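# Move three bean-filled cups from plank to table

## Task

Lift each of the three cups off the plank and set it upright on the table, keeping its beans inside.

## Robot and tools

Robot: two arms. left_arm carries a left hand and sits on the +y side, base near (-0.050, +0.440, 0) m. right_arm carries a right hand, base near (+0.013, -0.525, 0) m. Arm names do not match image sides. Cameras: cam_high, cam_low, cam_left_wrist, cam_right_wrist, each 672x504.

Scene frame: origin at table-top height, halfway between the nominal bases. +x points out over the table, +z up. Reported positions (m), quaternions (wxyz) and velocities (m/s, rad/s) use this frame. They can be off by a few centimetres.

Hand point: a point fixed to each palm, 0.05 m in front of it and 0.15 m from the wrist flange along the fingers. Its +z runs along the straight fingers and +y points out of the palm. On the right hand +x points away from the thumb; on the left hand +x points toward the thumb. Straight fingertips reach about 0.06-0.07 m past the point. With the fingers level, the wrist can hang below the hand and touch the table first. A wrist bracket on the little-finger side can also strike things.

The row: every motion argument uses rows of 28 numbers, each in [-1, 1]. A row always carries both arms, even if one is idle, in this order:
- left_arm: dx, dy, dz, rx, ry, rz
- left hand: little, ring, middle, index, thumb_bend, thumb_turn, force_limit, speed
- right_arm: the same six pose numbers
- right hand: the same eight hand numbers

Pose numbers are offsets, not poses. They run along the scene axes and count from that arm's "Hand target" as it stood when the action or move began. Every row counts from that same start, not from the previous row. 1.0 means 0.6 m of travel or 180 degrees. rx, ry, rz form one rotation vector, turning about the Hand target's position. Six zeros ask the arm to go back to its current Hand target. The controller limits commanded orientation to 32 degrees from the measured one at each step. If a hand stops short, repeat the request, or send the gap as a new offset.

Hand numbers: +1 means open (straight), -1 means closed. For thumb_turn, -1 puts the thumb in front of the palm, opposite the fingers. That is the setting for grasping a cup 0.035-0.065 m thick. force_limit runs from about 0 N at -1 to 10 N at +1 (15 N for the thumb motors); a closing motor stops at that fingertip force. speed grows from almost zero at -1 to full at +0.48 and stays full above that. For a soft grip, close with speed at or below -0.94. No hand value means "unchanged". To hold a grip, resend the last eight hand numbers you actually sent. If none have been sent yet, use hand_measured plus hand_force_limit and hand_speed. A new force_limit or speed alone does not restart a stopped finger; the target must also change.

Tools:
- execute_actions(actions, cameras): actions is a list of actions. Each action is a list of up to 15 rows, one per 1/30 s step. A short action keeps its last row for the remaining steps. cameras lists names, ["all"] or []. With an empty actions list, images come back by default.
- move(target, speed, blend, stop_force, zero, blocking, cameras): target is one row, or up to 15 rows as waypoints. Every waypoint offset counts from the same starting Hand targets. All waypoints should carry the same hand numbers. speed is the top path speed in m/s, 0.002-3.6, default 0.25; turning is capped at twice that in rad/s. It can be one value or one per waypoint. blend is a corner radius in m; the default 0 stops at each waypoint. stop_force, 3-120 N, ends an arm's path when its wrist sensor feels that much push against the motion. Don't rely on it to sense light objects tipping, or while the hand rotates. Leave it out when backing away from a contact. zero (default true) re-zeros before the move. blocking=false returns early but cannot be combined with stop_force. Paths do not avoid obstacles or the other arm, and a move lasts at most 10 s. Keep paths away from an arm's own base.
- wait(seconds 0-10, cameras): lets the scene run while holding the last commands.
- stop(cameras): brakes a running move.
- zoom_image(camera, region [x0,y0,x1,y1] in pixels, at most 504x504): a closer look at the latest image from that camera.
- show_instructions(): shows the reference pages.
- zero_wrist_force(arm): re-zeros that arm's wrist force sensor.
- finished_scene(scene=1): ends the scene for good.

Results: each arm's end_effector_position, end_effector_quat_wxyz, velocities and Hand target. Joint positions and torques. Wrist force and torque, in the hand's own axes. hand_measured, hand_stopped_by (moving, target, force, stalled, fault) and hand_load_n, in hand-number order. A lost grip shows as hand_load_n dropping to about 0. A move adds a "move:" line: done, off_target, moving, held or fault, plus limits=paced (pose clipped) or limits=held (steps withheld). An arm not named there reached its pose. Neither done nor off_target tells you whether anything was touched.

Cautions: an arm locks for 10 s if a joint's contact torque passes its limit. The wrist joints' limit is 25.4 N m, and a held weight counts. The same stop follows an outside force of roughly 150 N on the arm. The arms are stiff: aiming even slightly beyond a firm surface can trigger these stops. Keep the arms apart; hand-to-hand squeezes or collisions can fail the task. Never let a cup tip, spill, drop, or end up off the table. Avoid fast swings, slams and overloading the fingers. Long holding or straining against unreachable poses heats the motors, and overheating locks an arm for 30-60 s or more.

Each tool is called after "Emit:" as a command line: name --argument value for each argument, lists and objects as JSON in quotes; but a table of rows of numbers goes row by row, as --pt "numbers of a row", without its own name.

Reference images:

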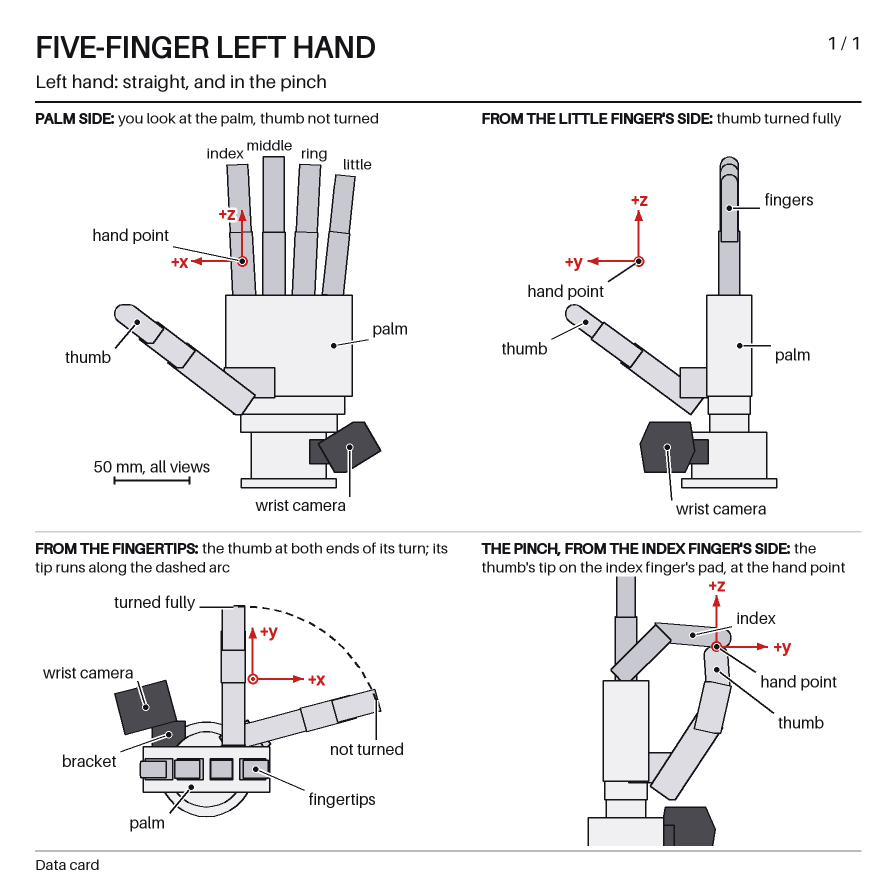

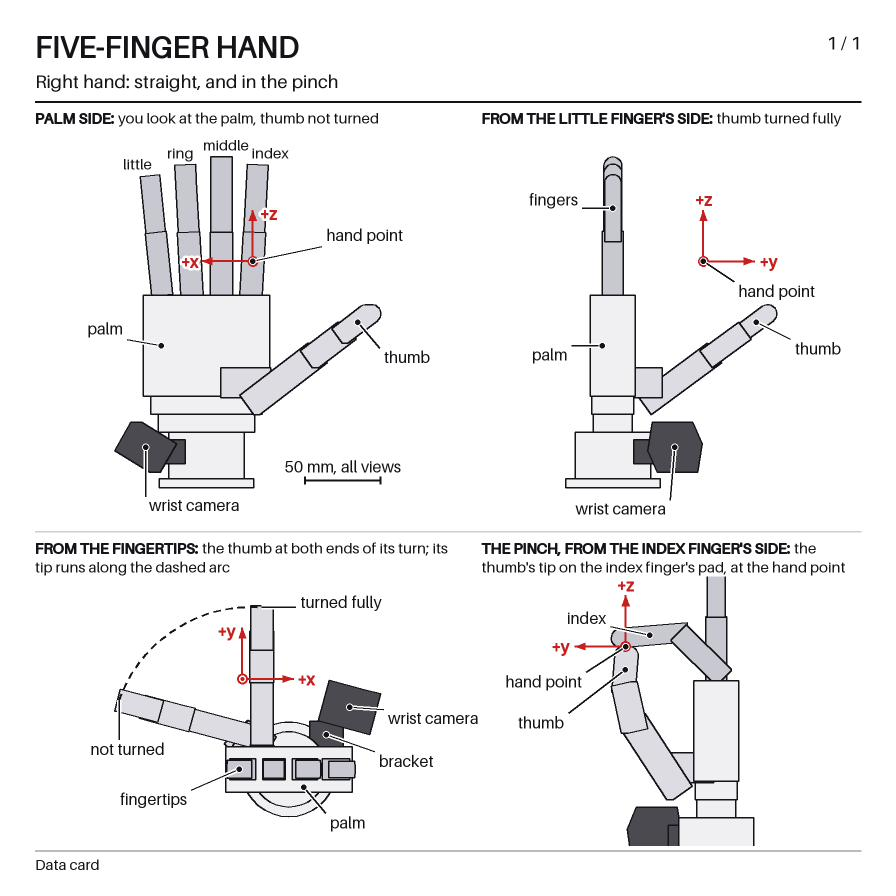

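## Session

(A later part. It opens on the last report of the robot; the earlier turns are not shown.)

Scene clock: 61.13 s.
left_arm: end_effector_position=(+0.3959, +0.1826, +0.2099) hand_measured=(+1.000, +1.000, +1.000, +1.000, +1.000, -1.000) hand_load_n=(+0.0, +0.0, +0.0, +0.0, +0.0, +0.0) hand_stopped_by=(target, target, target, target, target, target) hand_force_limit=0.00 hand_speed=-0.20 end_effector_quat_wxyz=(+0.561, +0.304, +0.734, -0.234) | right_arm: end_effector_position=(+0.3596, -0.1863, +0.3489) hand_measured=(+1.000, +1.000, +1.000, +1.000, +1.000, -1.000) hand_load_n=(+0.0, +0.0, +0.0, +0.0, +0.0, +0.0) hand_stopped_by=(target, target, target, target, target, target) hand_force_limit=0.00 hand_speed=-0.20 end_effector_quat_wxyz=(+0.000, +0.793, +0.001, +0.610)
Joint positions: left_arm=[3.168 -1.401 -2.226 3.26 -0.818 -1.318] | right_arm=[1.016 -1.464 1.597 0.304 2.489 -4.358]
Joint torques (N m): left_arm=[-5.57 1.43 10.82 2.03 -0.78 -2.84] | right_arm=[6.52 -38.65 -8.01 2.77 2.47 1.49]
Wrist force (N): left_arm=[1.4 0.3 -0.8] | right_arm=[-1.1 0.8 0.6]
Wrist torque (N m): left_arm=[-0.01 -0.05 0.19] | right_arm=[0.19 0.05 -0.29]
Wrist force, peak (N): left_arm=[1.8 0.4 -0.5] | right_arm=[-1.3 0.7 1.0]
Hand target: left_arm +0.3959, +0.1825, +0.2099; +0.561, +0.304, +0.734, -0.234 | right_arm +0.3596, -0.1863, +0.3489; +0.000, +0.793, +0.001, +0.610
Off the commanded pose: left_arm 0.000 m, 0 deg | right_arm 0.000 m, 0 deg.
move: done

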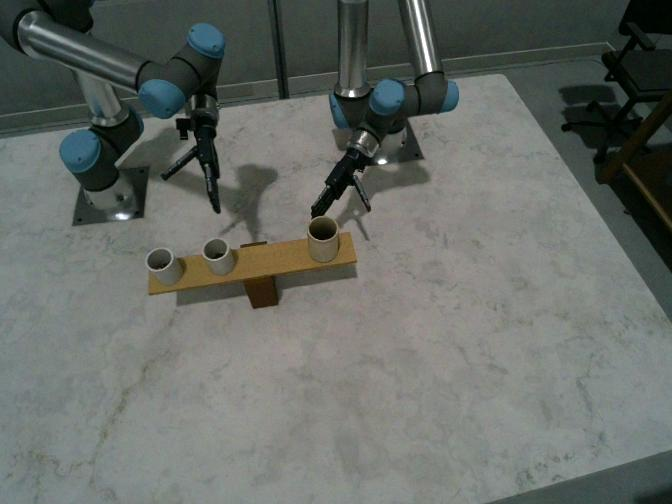

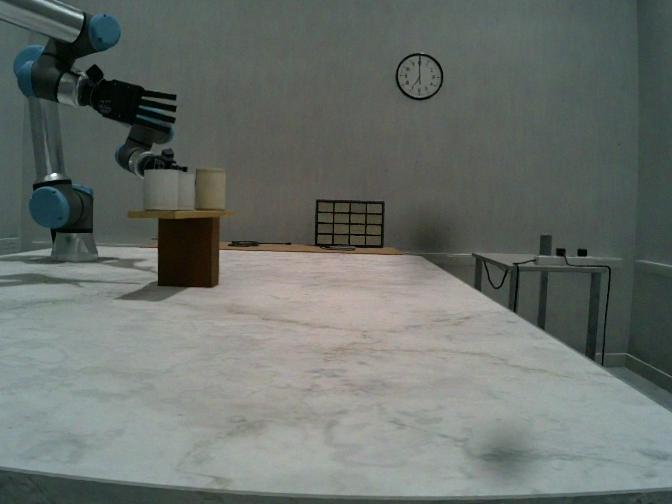

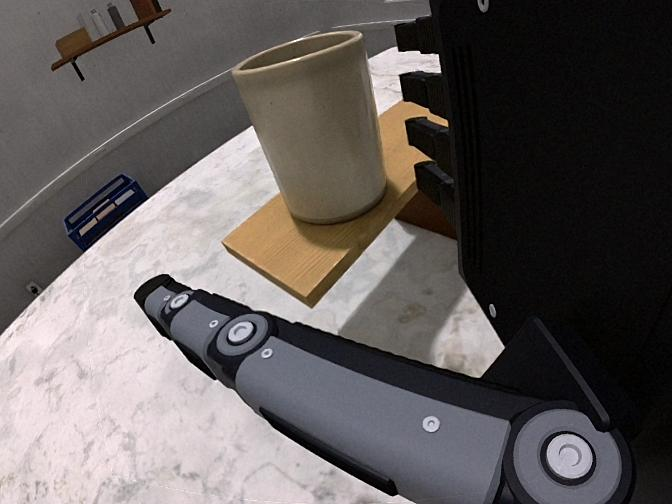

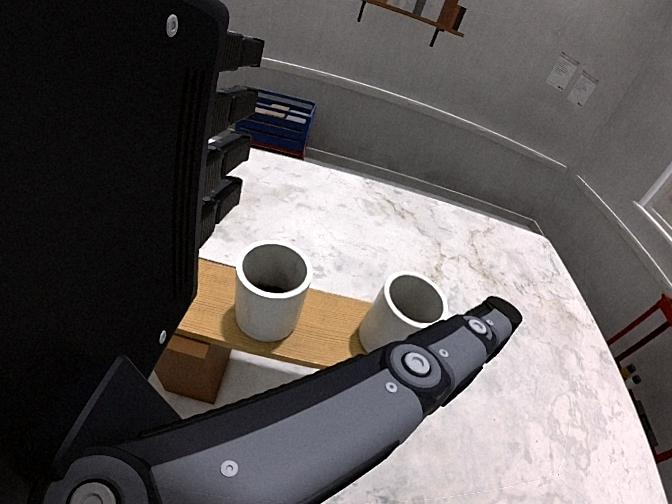

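Emit:
move --target '[0.0471, -0.0471, -0.0083, 0, 0, 0, 1, 1, 1, 1, 1, -1, 0, -0.2, 0, 0, 0, 0, 0, 0, 1, 1, 1, 1, 1, -1, 0, -0.2]' --speed 0.08 --cameras '["cam_high", "cam_low", "cam_left_wrist"]'

Emit:
zoom_image --camera "cam_high" --region '[280, 130, 400, 280]'

Emit:
zoom_image --camera "cam_low" --region '[120, 120, 260, 300]'

Emit:
zoom_image --camera "cam_left_wrist" --region '[120, 0, 460, 350]'

Scene clock: 64.90 s.
left_arm: end_effector_position=(+0.4241, +0.1544, +0.2049) hand_measured=(+1.000, +1.000, +1.000, +1.000, +1.000, -1.000) hand_load_n=(+0.0, +0.0, +0.0, +0.0, +0.0, +0.0) hand_stopped_by=(target, target, target, target, target, target) hand_force_limit=0.00 hand_speed=-0.20 end_effector_quat_wxyz=(+0.561, +0.304, +0.734, -0.234) | right_arm: end_effector_position=(+0.3596, -0.1863, +0.3489) hand_measured=(+1.000, +1.000, +1.000, +1.000, +1.000, -1.000) hand_load_n=(+0.0, +0.0, +0.0, +0.0, +0.0, +0.5) hand_stopped_by=(target, target, target, target, target, target) hand_force_limit=0.00 hand_speed=-0.20 end_effector_quat_wxyz=(+0.000, +0.793, +0.001, +0.610)
Joint positions: left_arm=[3.066 -1.509 -2.145 3.317 -0.914 -1.364] | right_arm=[1.016 -1.464 1.597 0.304 2.489 -4.358]
Joint torques (N m): left_arm=[-6.56 6.6 25.09 2.29 -0.82 -3.36] | right_arm=[6.08 -38.82 -7.81 2.63 2.11 1.32]
Wrist force (N): left_arm=[0.9 0.3 -0.5] | right_arm=[-0.7 0.7 0.6]
Wrist torque (N m): left_arm=[-0.05 0.04 0.16] | right_arm=[0.17 -0.01 -0.27]
Wrist force, peak (N): left_arm=[1.6 0.3 -1.1] | right_arm=[-1.5 0.4 0.9]
Hand target: left_arm +0.4242, +0.1543, +0.2049; +0.561, +0.304, +0.734, -0.234 | right_arm +0.3596, -0.1863, +0.3489; +0.000, +0.793, +0.001, +0.610
Off the commanded pose: left_arm 0.000 m, 0 deg | right_arm 0.000 m, 0 deg.
move: done
Images, in order (width x height): cam_high 672x504, cam_low 672x504, cam_left_wrist 672x504.

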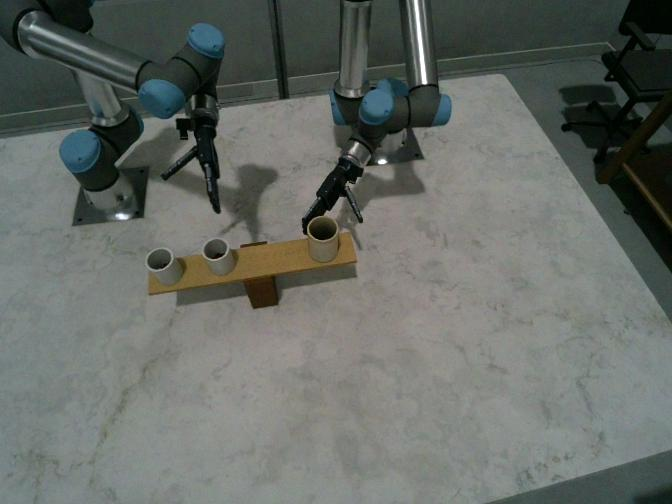

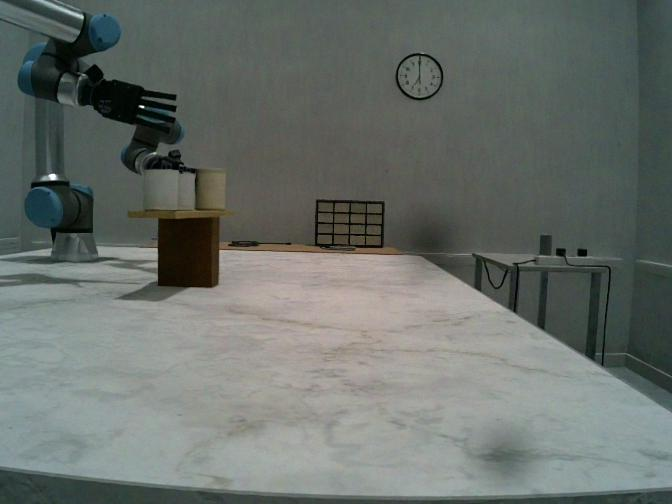

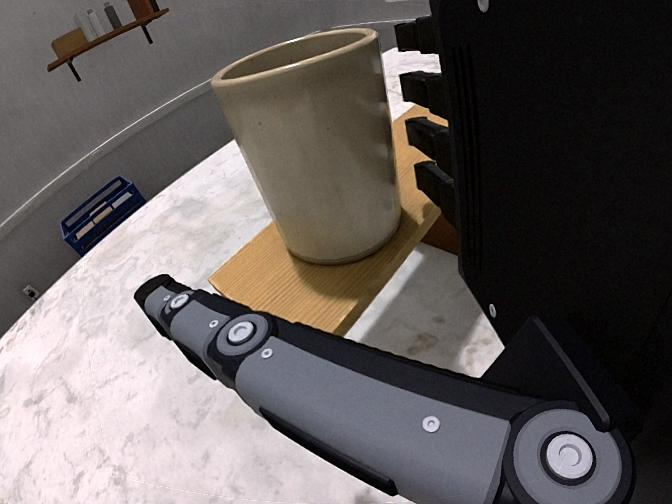

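Scaled by 3.360.

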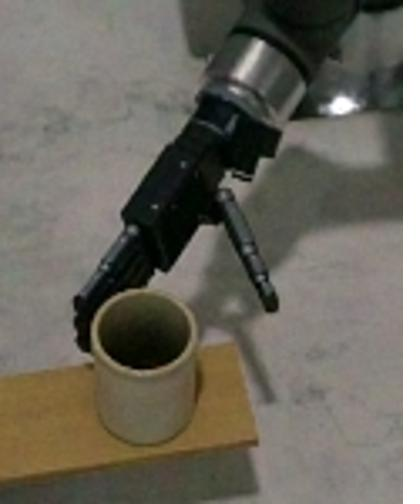

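Scaled by 2.800.

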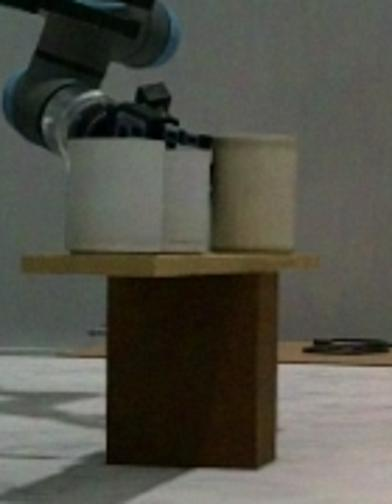

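Scaled by 1.440 from the camera's 672x504 image, which has a finer 960x720 frame.

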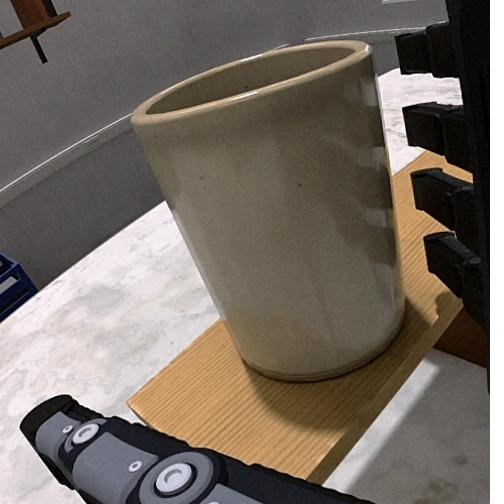

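Emit:
move --target '[0.0412, -0.0412, 0, 0, 0, 0, 1, 1, 1, 1, 1, -1, 0, -0.2, 0, 0, 0, 0, 0, 0, 1, 1, 1, 1, 1, -1, 0, -0.2]' --speed 0.06 --cameras '["cam_high", "cam_low", "cam_left_wrist"]'

Emit:
zoom_image --camera "cam_high" --region '[280, 170, 380, 280]'

Emit:
zoom_image --camera "cam_left_wrist" --region '[120, 0, 460, 350]'

Scene clock: 67.40 s.
left_arm: end_effector_position=(+0.4488, +0.1297, +0.2049) hand_measured=(+1.000, +1.000, +1.000, +1.000, +1.000, -1.000) hand_load_n=(+0.0, +0.0, +0.0, +0.0, +0.0, +0.5) hand_stopped_by=(target, target, target, target, target, target) hand_force_limit=0.00 hand_speed=-0.20 end_effector_quat_wxyz=(+0.561, +0.304, +0.734, -0.234) | right_arm: end_effector_position=(+0.3596, -0.1863, +0.3489) hand_measured=(+1.000, +1.000, +1.000, +1.000, +1.000, -1.000) hand_load_n=(+0.0, +0.0, +0.0, +0.0, +0.0, +0.0) hand_stopped_by=(target, target, target, target, target, target) hand_force_limit=0.00 hand_speed=-0.20 end_effector_quat_wxyz=(+0.000, +0.793, +0.001, +0.610)
Joint positions: left_arm=[2.996 -1.594 -2.061 3.334 -0.98 -1.392] | right_arm=[1.016 -1.464 1.597 0.304 2.489 -4.358]
Joint torques (N m): left_arm=[-4.63 5.06 30.01 2.6 -0.82 -2.8] | right_arm=[5.72 -38.99 -7.45 2.65 1.85 1.4]
Wrist force (N): left_arm=[1.0 0.4 -0.6] | right_arm=[-1.0 0.6 0.6]
Wrist torque (N m): left_arm=[0.01 0.03 0.17] | right_arm=[0.16 0.03 -0.28]
Wrist force, peak (N): left_arm=[1.5 0.5 -0.4] | right_arm=[-1.6 0.8 0.8]
Hand target: left_arm +0.4489, +0.1296, +0.2049; +0.561, +0.304, +0.734, -0.234 | right_arm +0.3596, -0.1863, +0.3489; +0.000, +0.793, +0.001, +0.610
Off the commanded pose: left_arm 0.000 m, 0 deg | right_arm 0.000 m, 0 deg.
move: done
Images, in order (width x height): cam_high 672x504, cam_low 672x504, cam_left_wrist 672x504.

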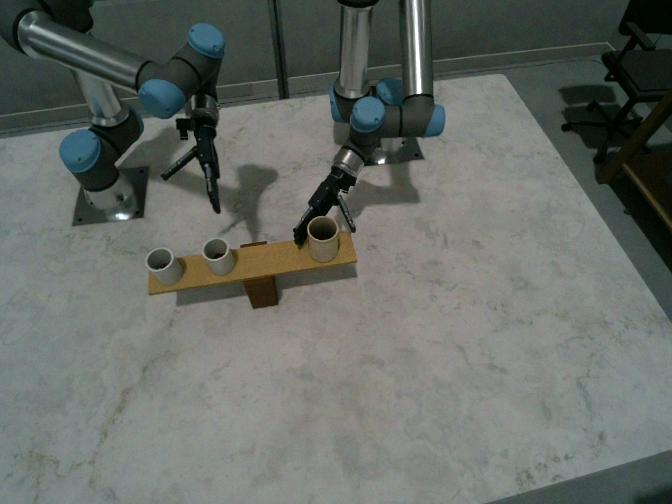

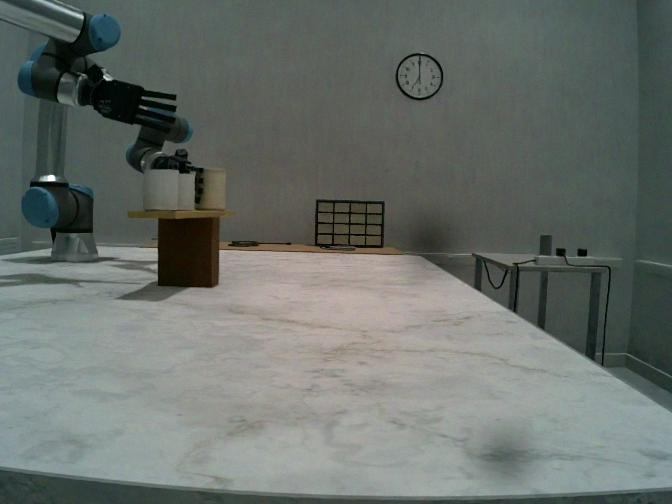

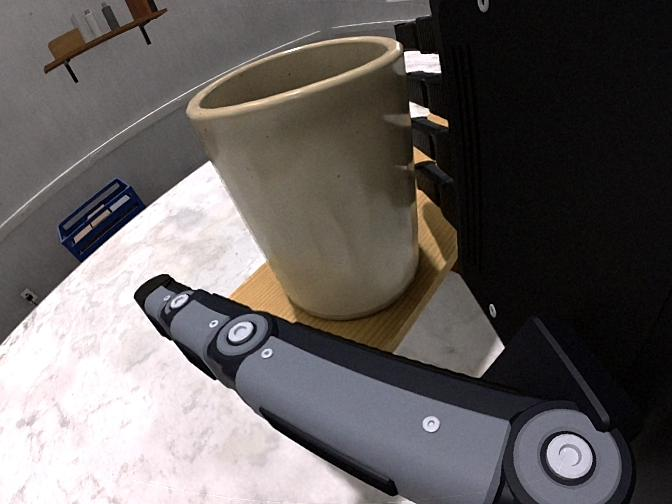

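Scaled by 4.582.

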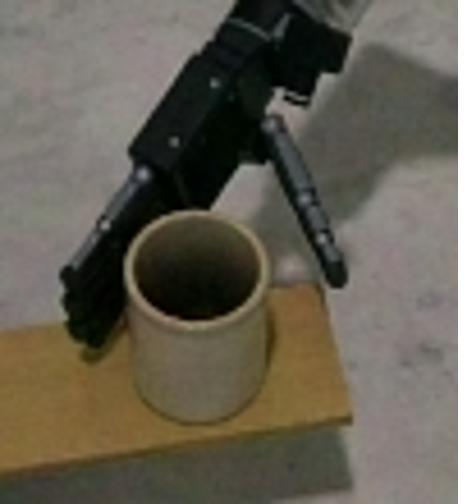

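Scaled by 1.440 from the camera's 672x504 image, which has a finer 960x720 frame.

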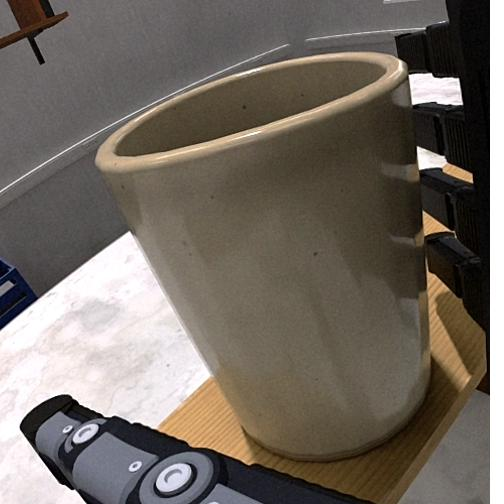

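Emit:
move --target '[0.0306, -0.0306, 0, 0, 0, 0, 1, 1, 1, 1, 1, -1, 0, -0.2, 0, 0, 0, 0, 0, 0, 1, 1, 1, 1, 1, -1, 0, -0.2]' --speed 0.05 --cameras '["cam_high", "cam_low", "cam_left_wrist"]'

Emit:
zoom_image --camera "cam_high" --region '[280, 170, 380, 280]'

Emit:
zoom_image --camera "cam_left_wrist" --region '[120, 0, 480, 370]'

Emit:
zoom_image --camera "cam_low" --region '[120, 130, 260, 230]'

Scene clock: 69.53 s.
left_arm: end_effector_position=(+0.4672, +0.1113, +0.2049) hand_measured=(+1.000, +1.000, +1.000, +1.000, +1.000, -1.000) hand_load_n=(+0.0, +0.0, +0.0, +0.0, +0.0, +0.5) hand_stopped_by=(target, target, target, target, target, target) hand_force_limit=0.00 hand_speed=-0.20 end_effector_quat_wxyz=(+0.561, +0.304, +0.734, -0.234) | right_arm: end_effector_position=(+0.3596, -0.1863, +0.3489) hand_measured=(+1.000, +1.000, +1.000, +1.000, +1.000, -1.000) hand_load_n=(-0.5, +0.0, +0.0, +0.0, +0.0, +0.5) hand_stopped_by=(target, target, target, target, target, target) hand_force_limit=0.00 hand_speed=-0.20 end_effector_quat_wxyz=(+0.000, +0.793, +0.001, +0.610)
Joint positions: left_arm=[2.953 -1.654 -1.996 3.338 -1.022 -1.408] | right_arm=[1.016 -1.464 1.597 0.304 2.489 -4.358]
Joint torques (N m): left_arm=[-6.76 11.72 28.1 0.99 -1.02 -2.72] | right_arm=[6.1 -38.47 -7.98 2.59 1.64 1.34]
Wrist force (N): left_arm=[1.1 0.2 -0.7] | right_arm=[-1.1 0.9 0.8]
Wrist torque (N m): left_arm=[-0.03 0.02 0.17] | right_arm=[0.18 0.04 -0.28]
Wrist force, peak (N): left_arm=[1.4 0.3 -0.7] | right_arm=[-1.3 0.8 0.8]
Hand target: left_arm +0.4672, +0.1112, +0.2049; +0.561, +0.304, +0.734, -0.234 | right_arm +0.3596, -0.1863, +0.3489; +0.000, +0.793, +0.001, +0.610
Off the commanded pose: left_arm 0.000 m, 0 deg | right_arm 0.000 m, 0 deg.
move: done
Images, in order (width x height): cam_high 672x504, cam_low 672x504, cam_left_wrist 672x504.

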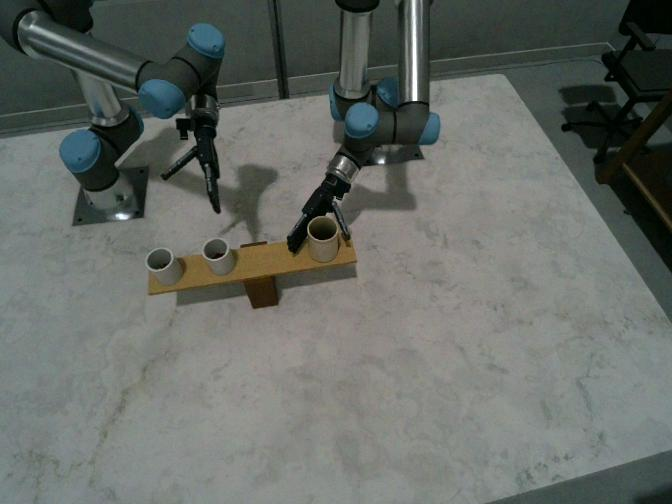

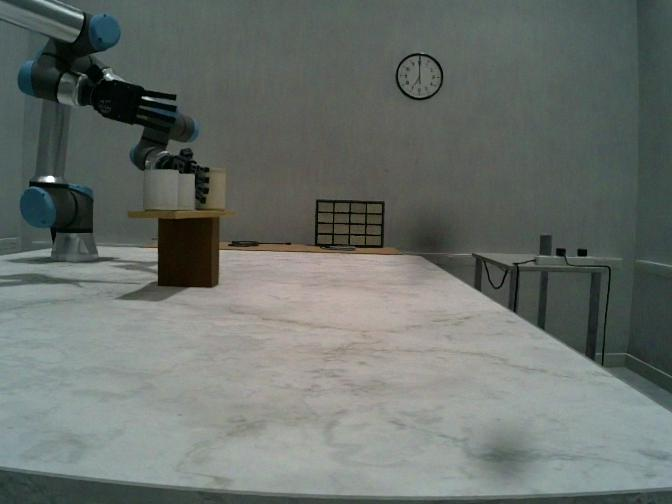

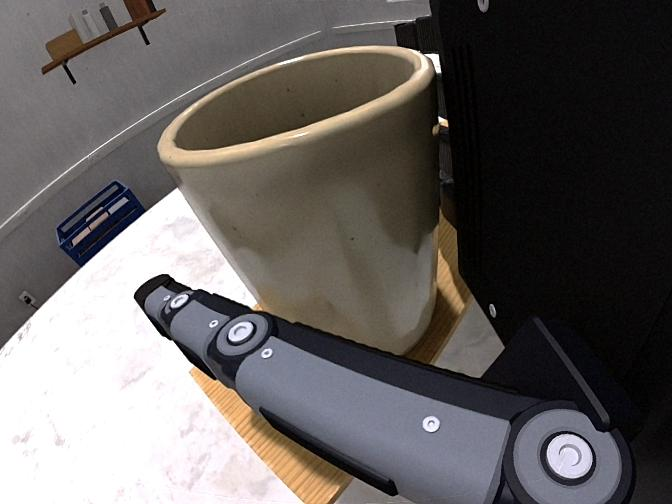

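Scaled by 4.582.

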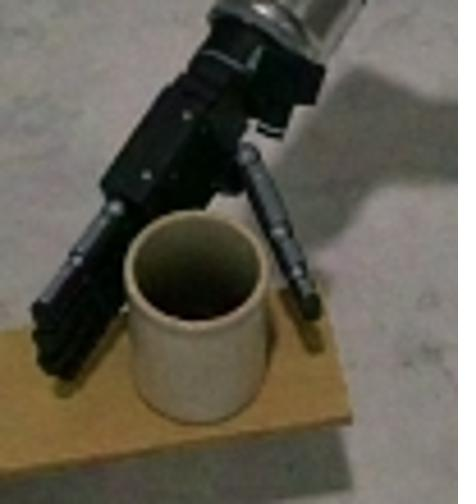

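Scaled by 1.362 from the camera's 672x504 image, which has a finer 960x720 frame.

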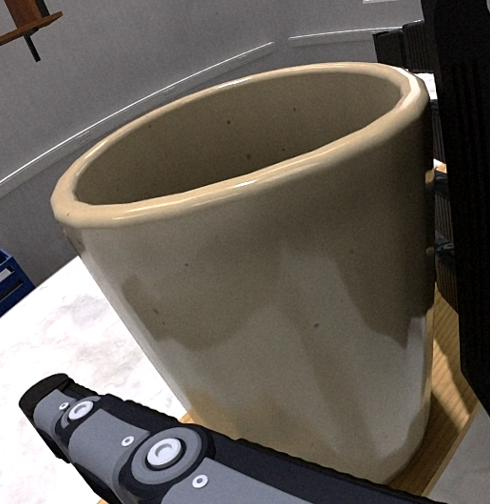

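Scaled by 3.600.

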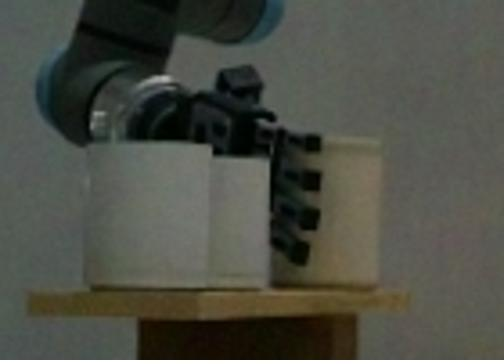

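Emit:
move --target '[0.0153, -0.0153, 0, 0, 0, 0, 1, 1, 1, 1, 1, -1, 0, -0.2, 0, 0, 0, 0, 0, 0, 1, 1, 1, 1, 1, -1, 0, -0.2]' --speed 0.05 --cameras '["cam_high", "cam_left_wrist"]'

Emit:
zoom_image --camera "cam_high" --region '[280, 170, 380, 280]'

Scene clock: 72.63 s.
left_arm: end_effector_position=(+0.4763, +0.1021, +0.2049) hand_measured=(+1.000, +1.000, +1.000, +1.000, +1.000, -1.000) hand_load_n=(+0.0, +0.0, +0.0, -0.5, +0.0, +0.5) hand_stopped_by=(target, target, target, target, target, target) hand_force_limit=0.00 hand_speed=-0.20 end_effector_quat_wxyz=(+0.561, +0.304, +0.734, -0.234) | right_arm: end_effector_position=(+0.3596, -0.1863, +0.3489) hand_measured=(+1.000, +1.000, +1.000, +1.000, +1.000, -1.000) hand_load_n=(+0.0, +0.0, +0.0, +0.0, +0.0, +0.0) hand_stopped_by=(target, target, target, target, target, target) hand_force_limit=0.00 hand_speed=-0.20 end_effector_quat_wxyz=(+0.000, +0.793, +0.001, +0.610)
Joint positions: left_arm=[2.933 -1.684 -1.962 3.338 -1.04 -1.414] | right_arm=[1.016 -1.464 1.597 0.304 2.489 -4.358]
Joint torques (N m): left_arm=[-6.79 10.52 29.58 -1.45 -1.11 -2.93] | right_arm=[5.57 -38.39 -8.06 2.64 1.3 1.38]
Wrist force (N): left_arm=[1.2 0.1 -1.6] | right_arm=[-1.3 0.8 1.0]
Wrist torque (N m): left_arm=[-0.03 -0.01 0.19] | right_arm=[0.17 0.06 -0.30]
Wrist force, peak (N): left_arm=[1.1 -1.0 -1.4] | right_arm=[-1.3 0.8 1.0]
Hand target: left_arm +0.4764, +0.1020, +0.2049; +0.561, +0.304, +0.734, -0.234 | right_arm +0.3596, -0.1863, +0.3489; +0.000, +0.793, +0.001, +0.610
Off the commanded pose: left_arm 0.000 m, 0 deg | right_arm 0.000 m, 0 deg.
move: done
Images, in order (width x height): cam_high 672x504, cam_left_wrist 672x504.

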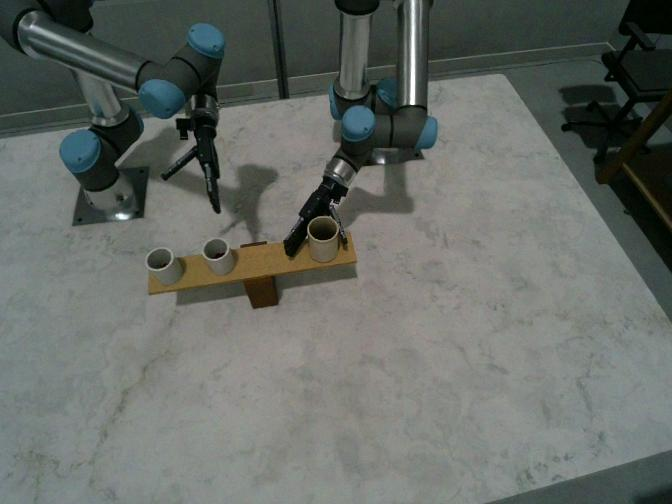

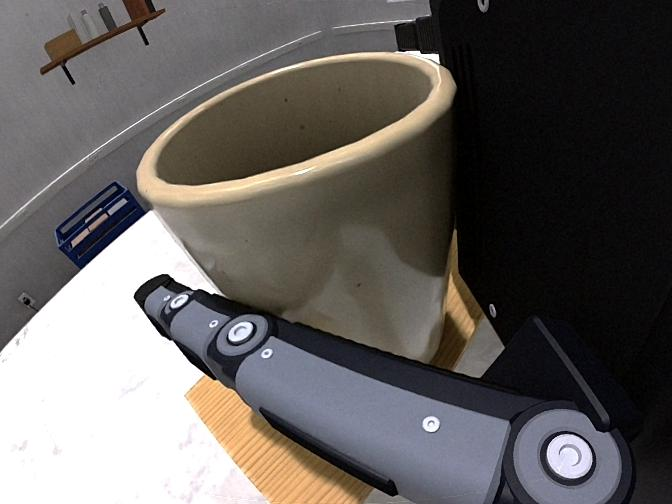

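Scaled by 4.582.

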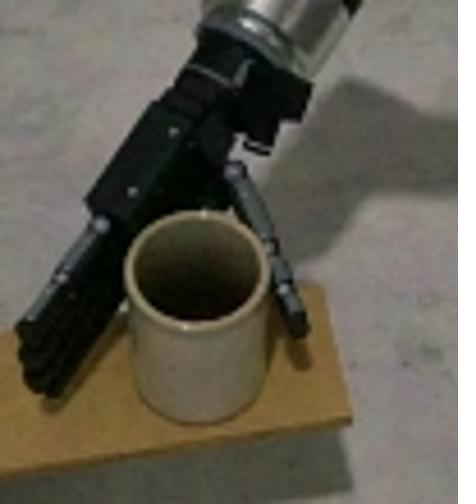

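Emit:
move --target '[0, 0, 0, 0, 0, 0, 1, 0.6, 0.6, 0.6, 1, -1, -0.7, -0.85, 0, 0, 0, 0, 0, 0, 1, 1, 1, 1, 1, -1, 0, -0.2]' --cameras '["cam_high", "cam_left_wrist", "cam_low"]'

Emit:
zoom_image --camera "cam_high" --region '[280, 170, 380, 280]'

Emit:
zoom_image --camera "cam_low" --region '[120, 130, 260, 230]'

Scene clock: 74.23 s.
left_arm: end_effector_position=(+0.4764, +0.1020, +0.2049) hand_measured=(+1.000, +0.600, +0.600, +0.600, +1.000, -1.000) hand_load_n=(+0.0, +0.0, +0.0, +0.0, +0.0, +0.5) hand_stopped_by=(target, target, target, target, target, target) hand_force_limit=-0.70 hand_speed=-0.85 end_effector_quat_wxyz=(+0.561, +0.304, +0.734, -0.234) | right_arm: end_effector_position=(+0.3596, -0.1863, +0.3489) hand_measured=(+1.000, +1.000, +1.000, +1.000, +1.000, -1.000) hand_load_n=(+0.0, +0.0, +0.0, +0.0, +0.0, +0.5) hand_stopped_by=(target, target, target, target, target, target) hand_force_limit=0.00 hand_speed=-0.20 end_effector_quat_wxyz=(+0.000, +0.793, +0.001, +0.610)
Joint positions: left_arm=[2.933 -1.684 -1.962 3.338 -1.04 -1.415] | right_arm=[1.016 -1.464 1.597 0.304 2.489 -4.358]
Joint torques (N m): left_arm=[-6.18 12.72 28.1 -1.06 -0.27 -3.18] | right_arm=[5.22 -39.08 -8.27 2.49 1.13 1.42]
Wrist force (N): left_arm=[1.2 0.9 -1.9] | right_arm=[-1.2 0.8 0.7]
Wrist torque (N m): left_arm=[0.01 -0.04 0.16] | right_arm=[0.18 0.06 -0.29]
Wrist force, peak (N): left_arm=[1.2 1.0 -1.9] | right_arm=[-1.4 0.9 0.7]
Hand target: left_arm +0.4764, +0.1020, +0.2049; +0.561, +0.304, +0.734, -0.234 | right_arm +0.3596, -0.1863, +0.3489; +0.000, +0.793, +0.001, +0.610
Off the commanded pose: left_arm 0.000 m, 0 deg | right_arm 0.000 m, 0 deg.
move: done
Images, in order (width x height): cam_high 672x504, cam_low 672x504, cam_left_wrist 672x504.

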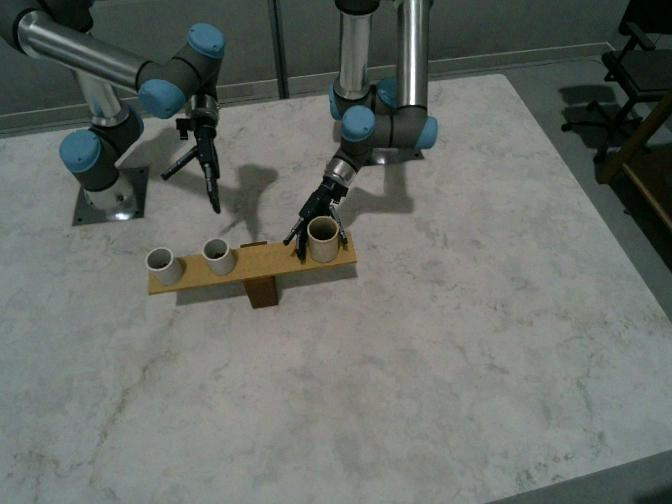

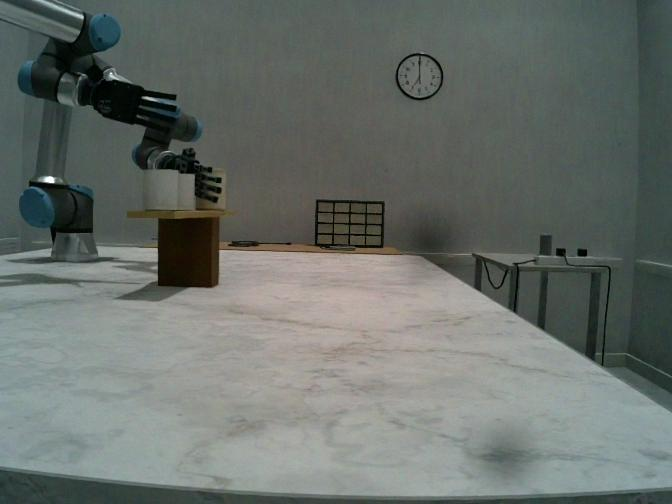

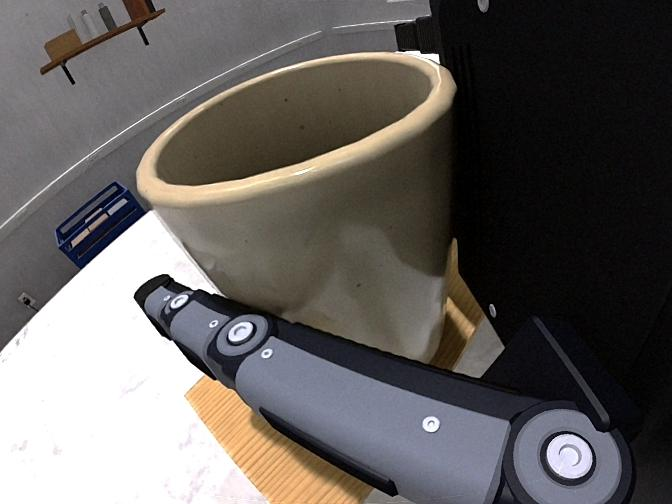

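Scaled by 4.582.

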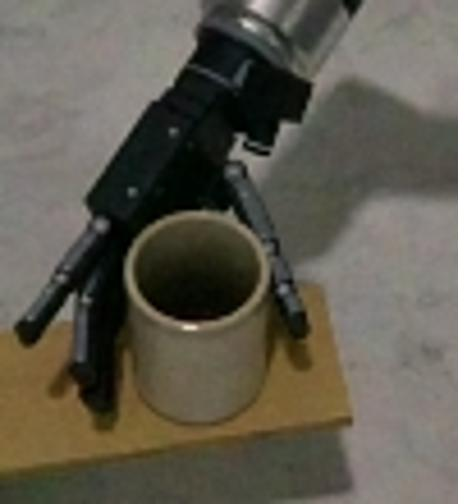

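Scaled by 3.600.

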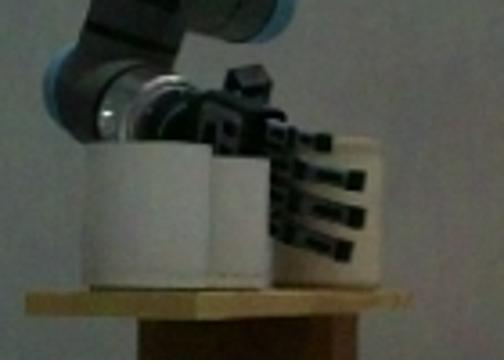

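Emit:
move --target '[0, 0, 0, 0, 0, 0, 1, 0.6, 0.6, 0.6, 0.3, -1, -0.8, -0.9, 0, 0, 0, 0, 0, 0, 1, 1, 1, 1, 1, -1, 0, -0.2]' --cameras '["cam_high", "cam_left_wrist"]'

Emit:
zoom_image --camera "cam_high" --region '[280, 170, 380, 280]'

Scene clock: 75.10 s.
left_arm: end_effector_position=(+0.4764, +0.1020, +0.2049) hand_measured=(+1.000, +0.600, +0.600, +0.600, +0.988, -1.000) hand_load_n=(+0.0, +0.0, +0.0, +0.0, +2.0, +0.5) hand_stopped_by=(target, target, target, target, force, target) hand_force_limit=-0.80 hand_speed=-0.90 end_effector_quat_wxyz=(+0.561, +0.304, +0.734, -0.234) | right_arm: end_effector_position=(+0.3596, -0.1863, +0.3489) hand_measured=(+1.000, +1.000, +1.000, +1.000, +1.000, -1.000) hand_load_n=(+0.0, +0.0, +0.0, +0.0, +0.0, +0.0) hand_stopped_by=(target, target, target, target, target, target) hand_force_limit=0.00 hand_speed=-0.20 end_effector_quat_wxyz=(+0.000, +0.793, +0.001, +0.610)
Joint positions: left_arm=[2.933 -1.684 -1.962 3.338 -1.04 -1.415] | right_arm=[1.016 -1.464 1.597 0.304 2.489 -4.358]
Joint torques (N m): left_arm=[-6.14 13.27 29.4 -1.27 -0.11 -2.99] | right_arm=[5.24 -39.03 -7.81 2.49 1.02 1.48]
Wrist force (N): left_arm=[0.4 1.9 -3.1] | right_arm=[-1.2 0.5 0.8]
Wrist torque (N m): left_arm=[0.04 0.01 0.16] | right_arm=[0.12 0.06 -0.30]
Wrist force, peak (N): left_arm=[0.8 2.0 -3.6] | right_arm=[-1.2 0.9 0.9]
Hand target: left_arm +0.4764, +0.1020, +0.2049; +0.561, +0.304, +0.734, -0.234 | right_arm +0.3596, -0.1863, +0.3489; +0.000, +0.793, +0.001, +0.610
Off the commanded pose: left_arm 0.000 m, 0 deg | right_arm 0.000 m, 0 deg.
move: done
Images, in order (width x height): cam_high 672x504, cam_left_wrist 672x504.

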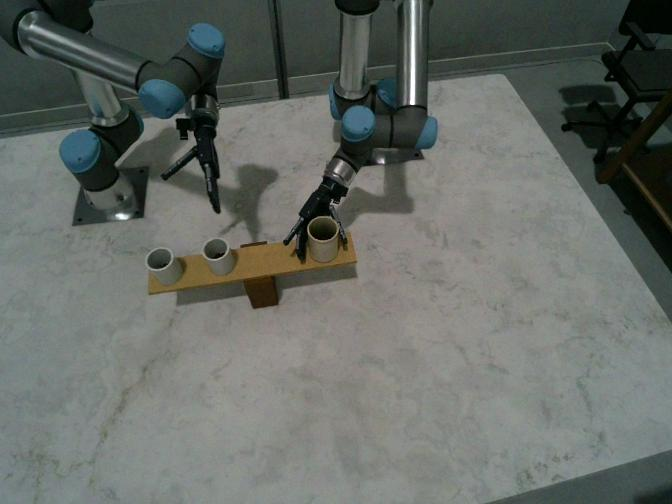

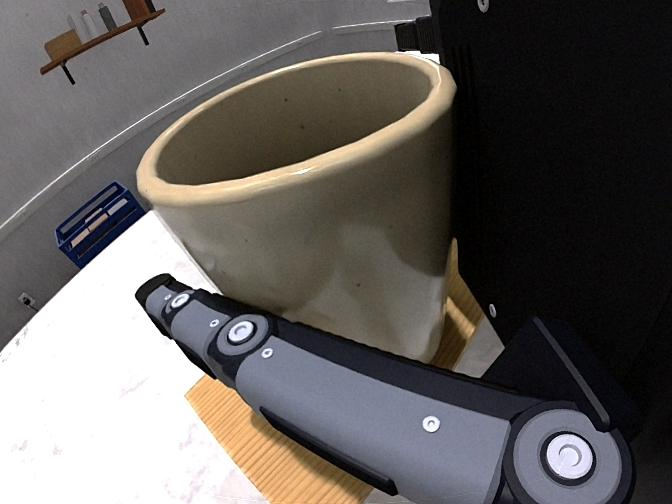

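Scaled by 4.582.

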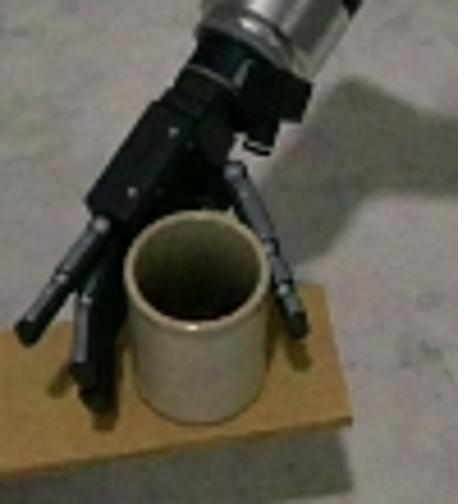

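Emit:
move --target '[0, 0, 0, 0, 0, 0, 1, 0.6, 0.6, 0.6, 0.2, -1, -0.4, -0.9, 0, 0, 0, 0, 0, 0, 1, 1, 1, 1, 1, -1, 0, -0.2]' --cameras '["cam_high", "cam_left_wrist"]'

Emit:
zoom_image --camera "cam_high" --region '[280, 170, 380, 280]'

Scene clock: 77.77 s.
left_arm: end_effector_position=(+0.4764, +0.1020, +0.2049) hand_measured=(+1.000, +0.600, +0.600, +0.600, +0.698, -1.000) hand_load_n=(+0.0, +0.0, +0.0, +0.5, +5.0, +0.5) hand_stopped_by=(target, target, target, target, force, target) hand_force_limit=-0.40 hand_speed=-0.90 end_effector_quat_wxyz=(+0.561, +0.304, +0.734, -0.234) | right_arm: end_effector_position=(+0.3596, -0.1863, +0.3489) hand_measured=(+1.000, +1.000, +1.000, +1.000, +1.000, -1.000) hand_load_n=(+0.0, +0.0, +0.5, +0.0, +0.0, +0.0) hand_stopped_by=(target, target, target, target, target, target) hand_force_limit=0.00 hand_speed=-0.20 end_effector_quat_wxyz=(+0.000, +0.793, +0.001, +0.610)
Joint positions: left_arm=[2.933 -1.684 -1.962 3.338 -1.04 -1.415] | right_arm=[1.016 -1.464 1.597 0.304 2.489 -4.358]
Joint torques (N m): left_arm=[-3.87 13.42 26.95 -1.11 1.13 -2.55] | right_arm=[5.55 -38.24 -7.91 2.52 0.89 1.42]
Wrist force (N): left_arm=[0.5 2.0 -2.0] | right_arm=[-1.0 0.7 0.8]
Wrist torque (N m): left_arm=[0.02 -0.01 0.31] | right_arm=[0.15 0.03 -0.29]
Wrist force, peak (N): left_arm=[-0.4 2.6 -4.4] | right_arm=[-1.2 0.6 1.1]
Hand target: left_arm +0.4764, +0.1020, +0.2049; +0.561, +0.304, +0.734, -0.234 | right_arm +0.3596, -0.1863, +0.3489; +0.000, +0.793, +0.001, +0.610
Off the commanded pose: left_arm 0.000 m, 0 deg | right_arm 0.000 m, 0 deg.
move: done
Images, in order (width x height): cam_high 672x504, cam_left_wrist 672x504.

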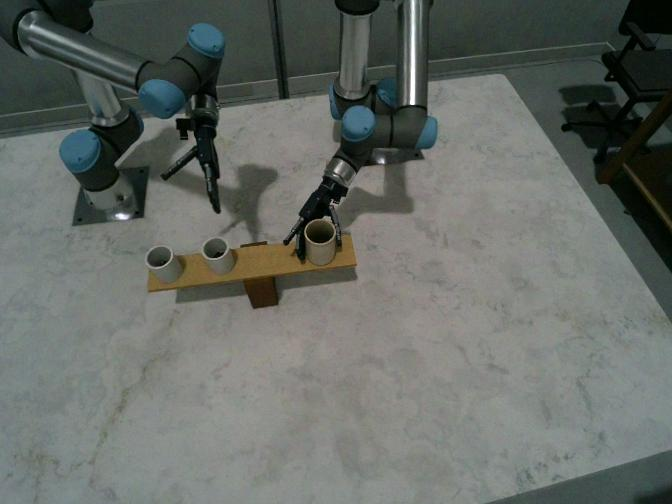

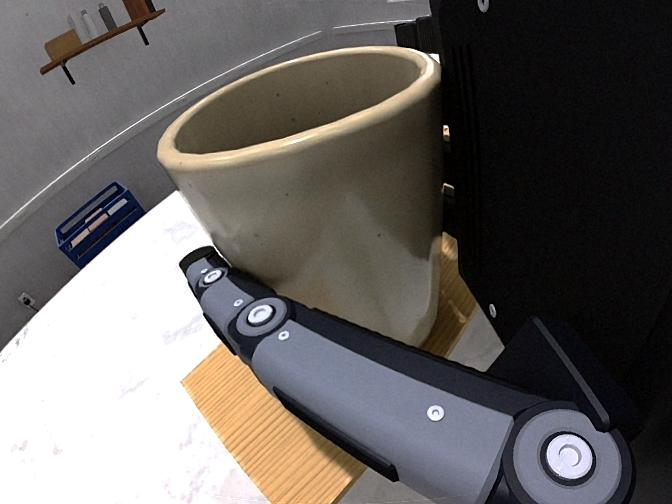

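Scaled by 4.582.

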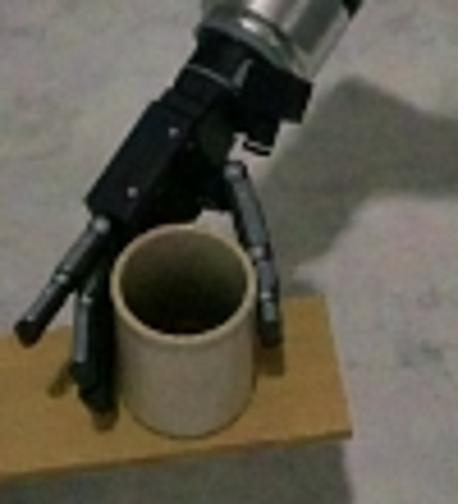

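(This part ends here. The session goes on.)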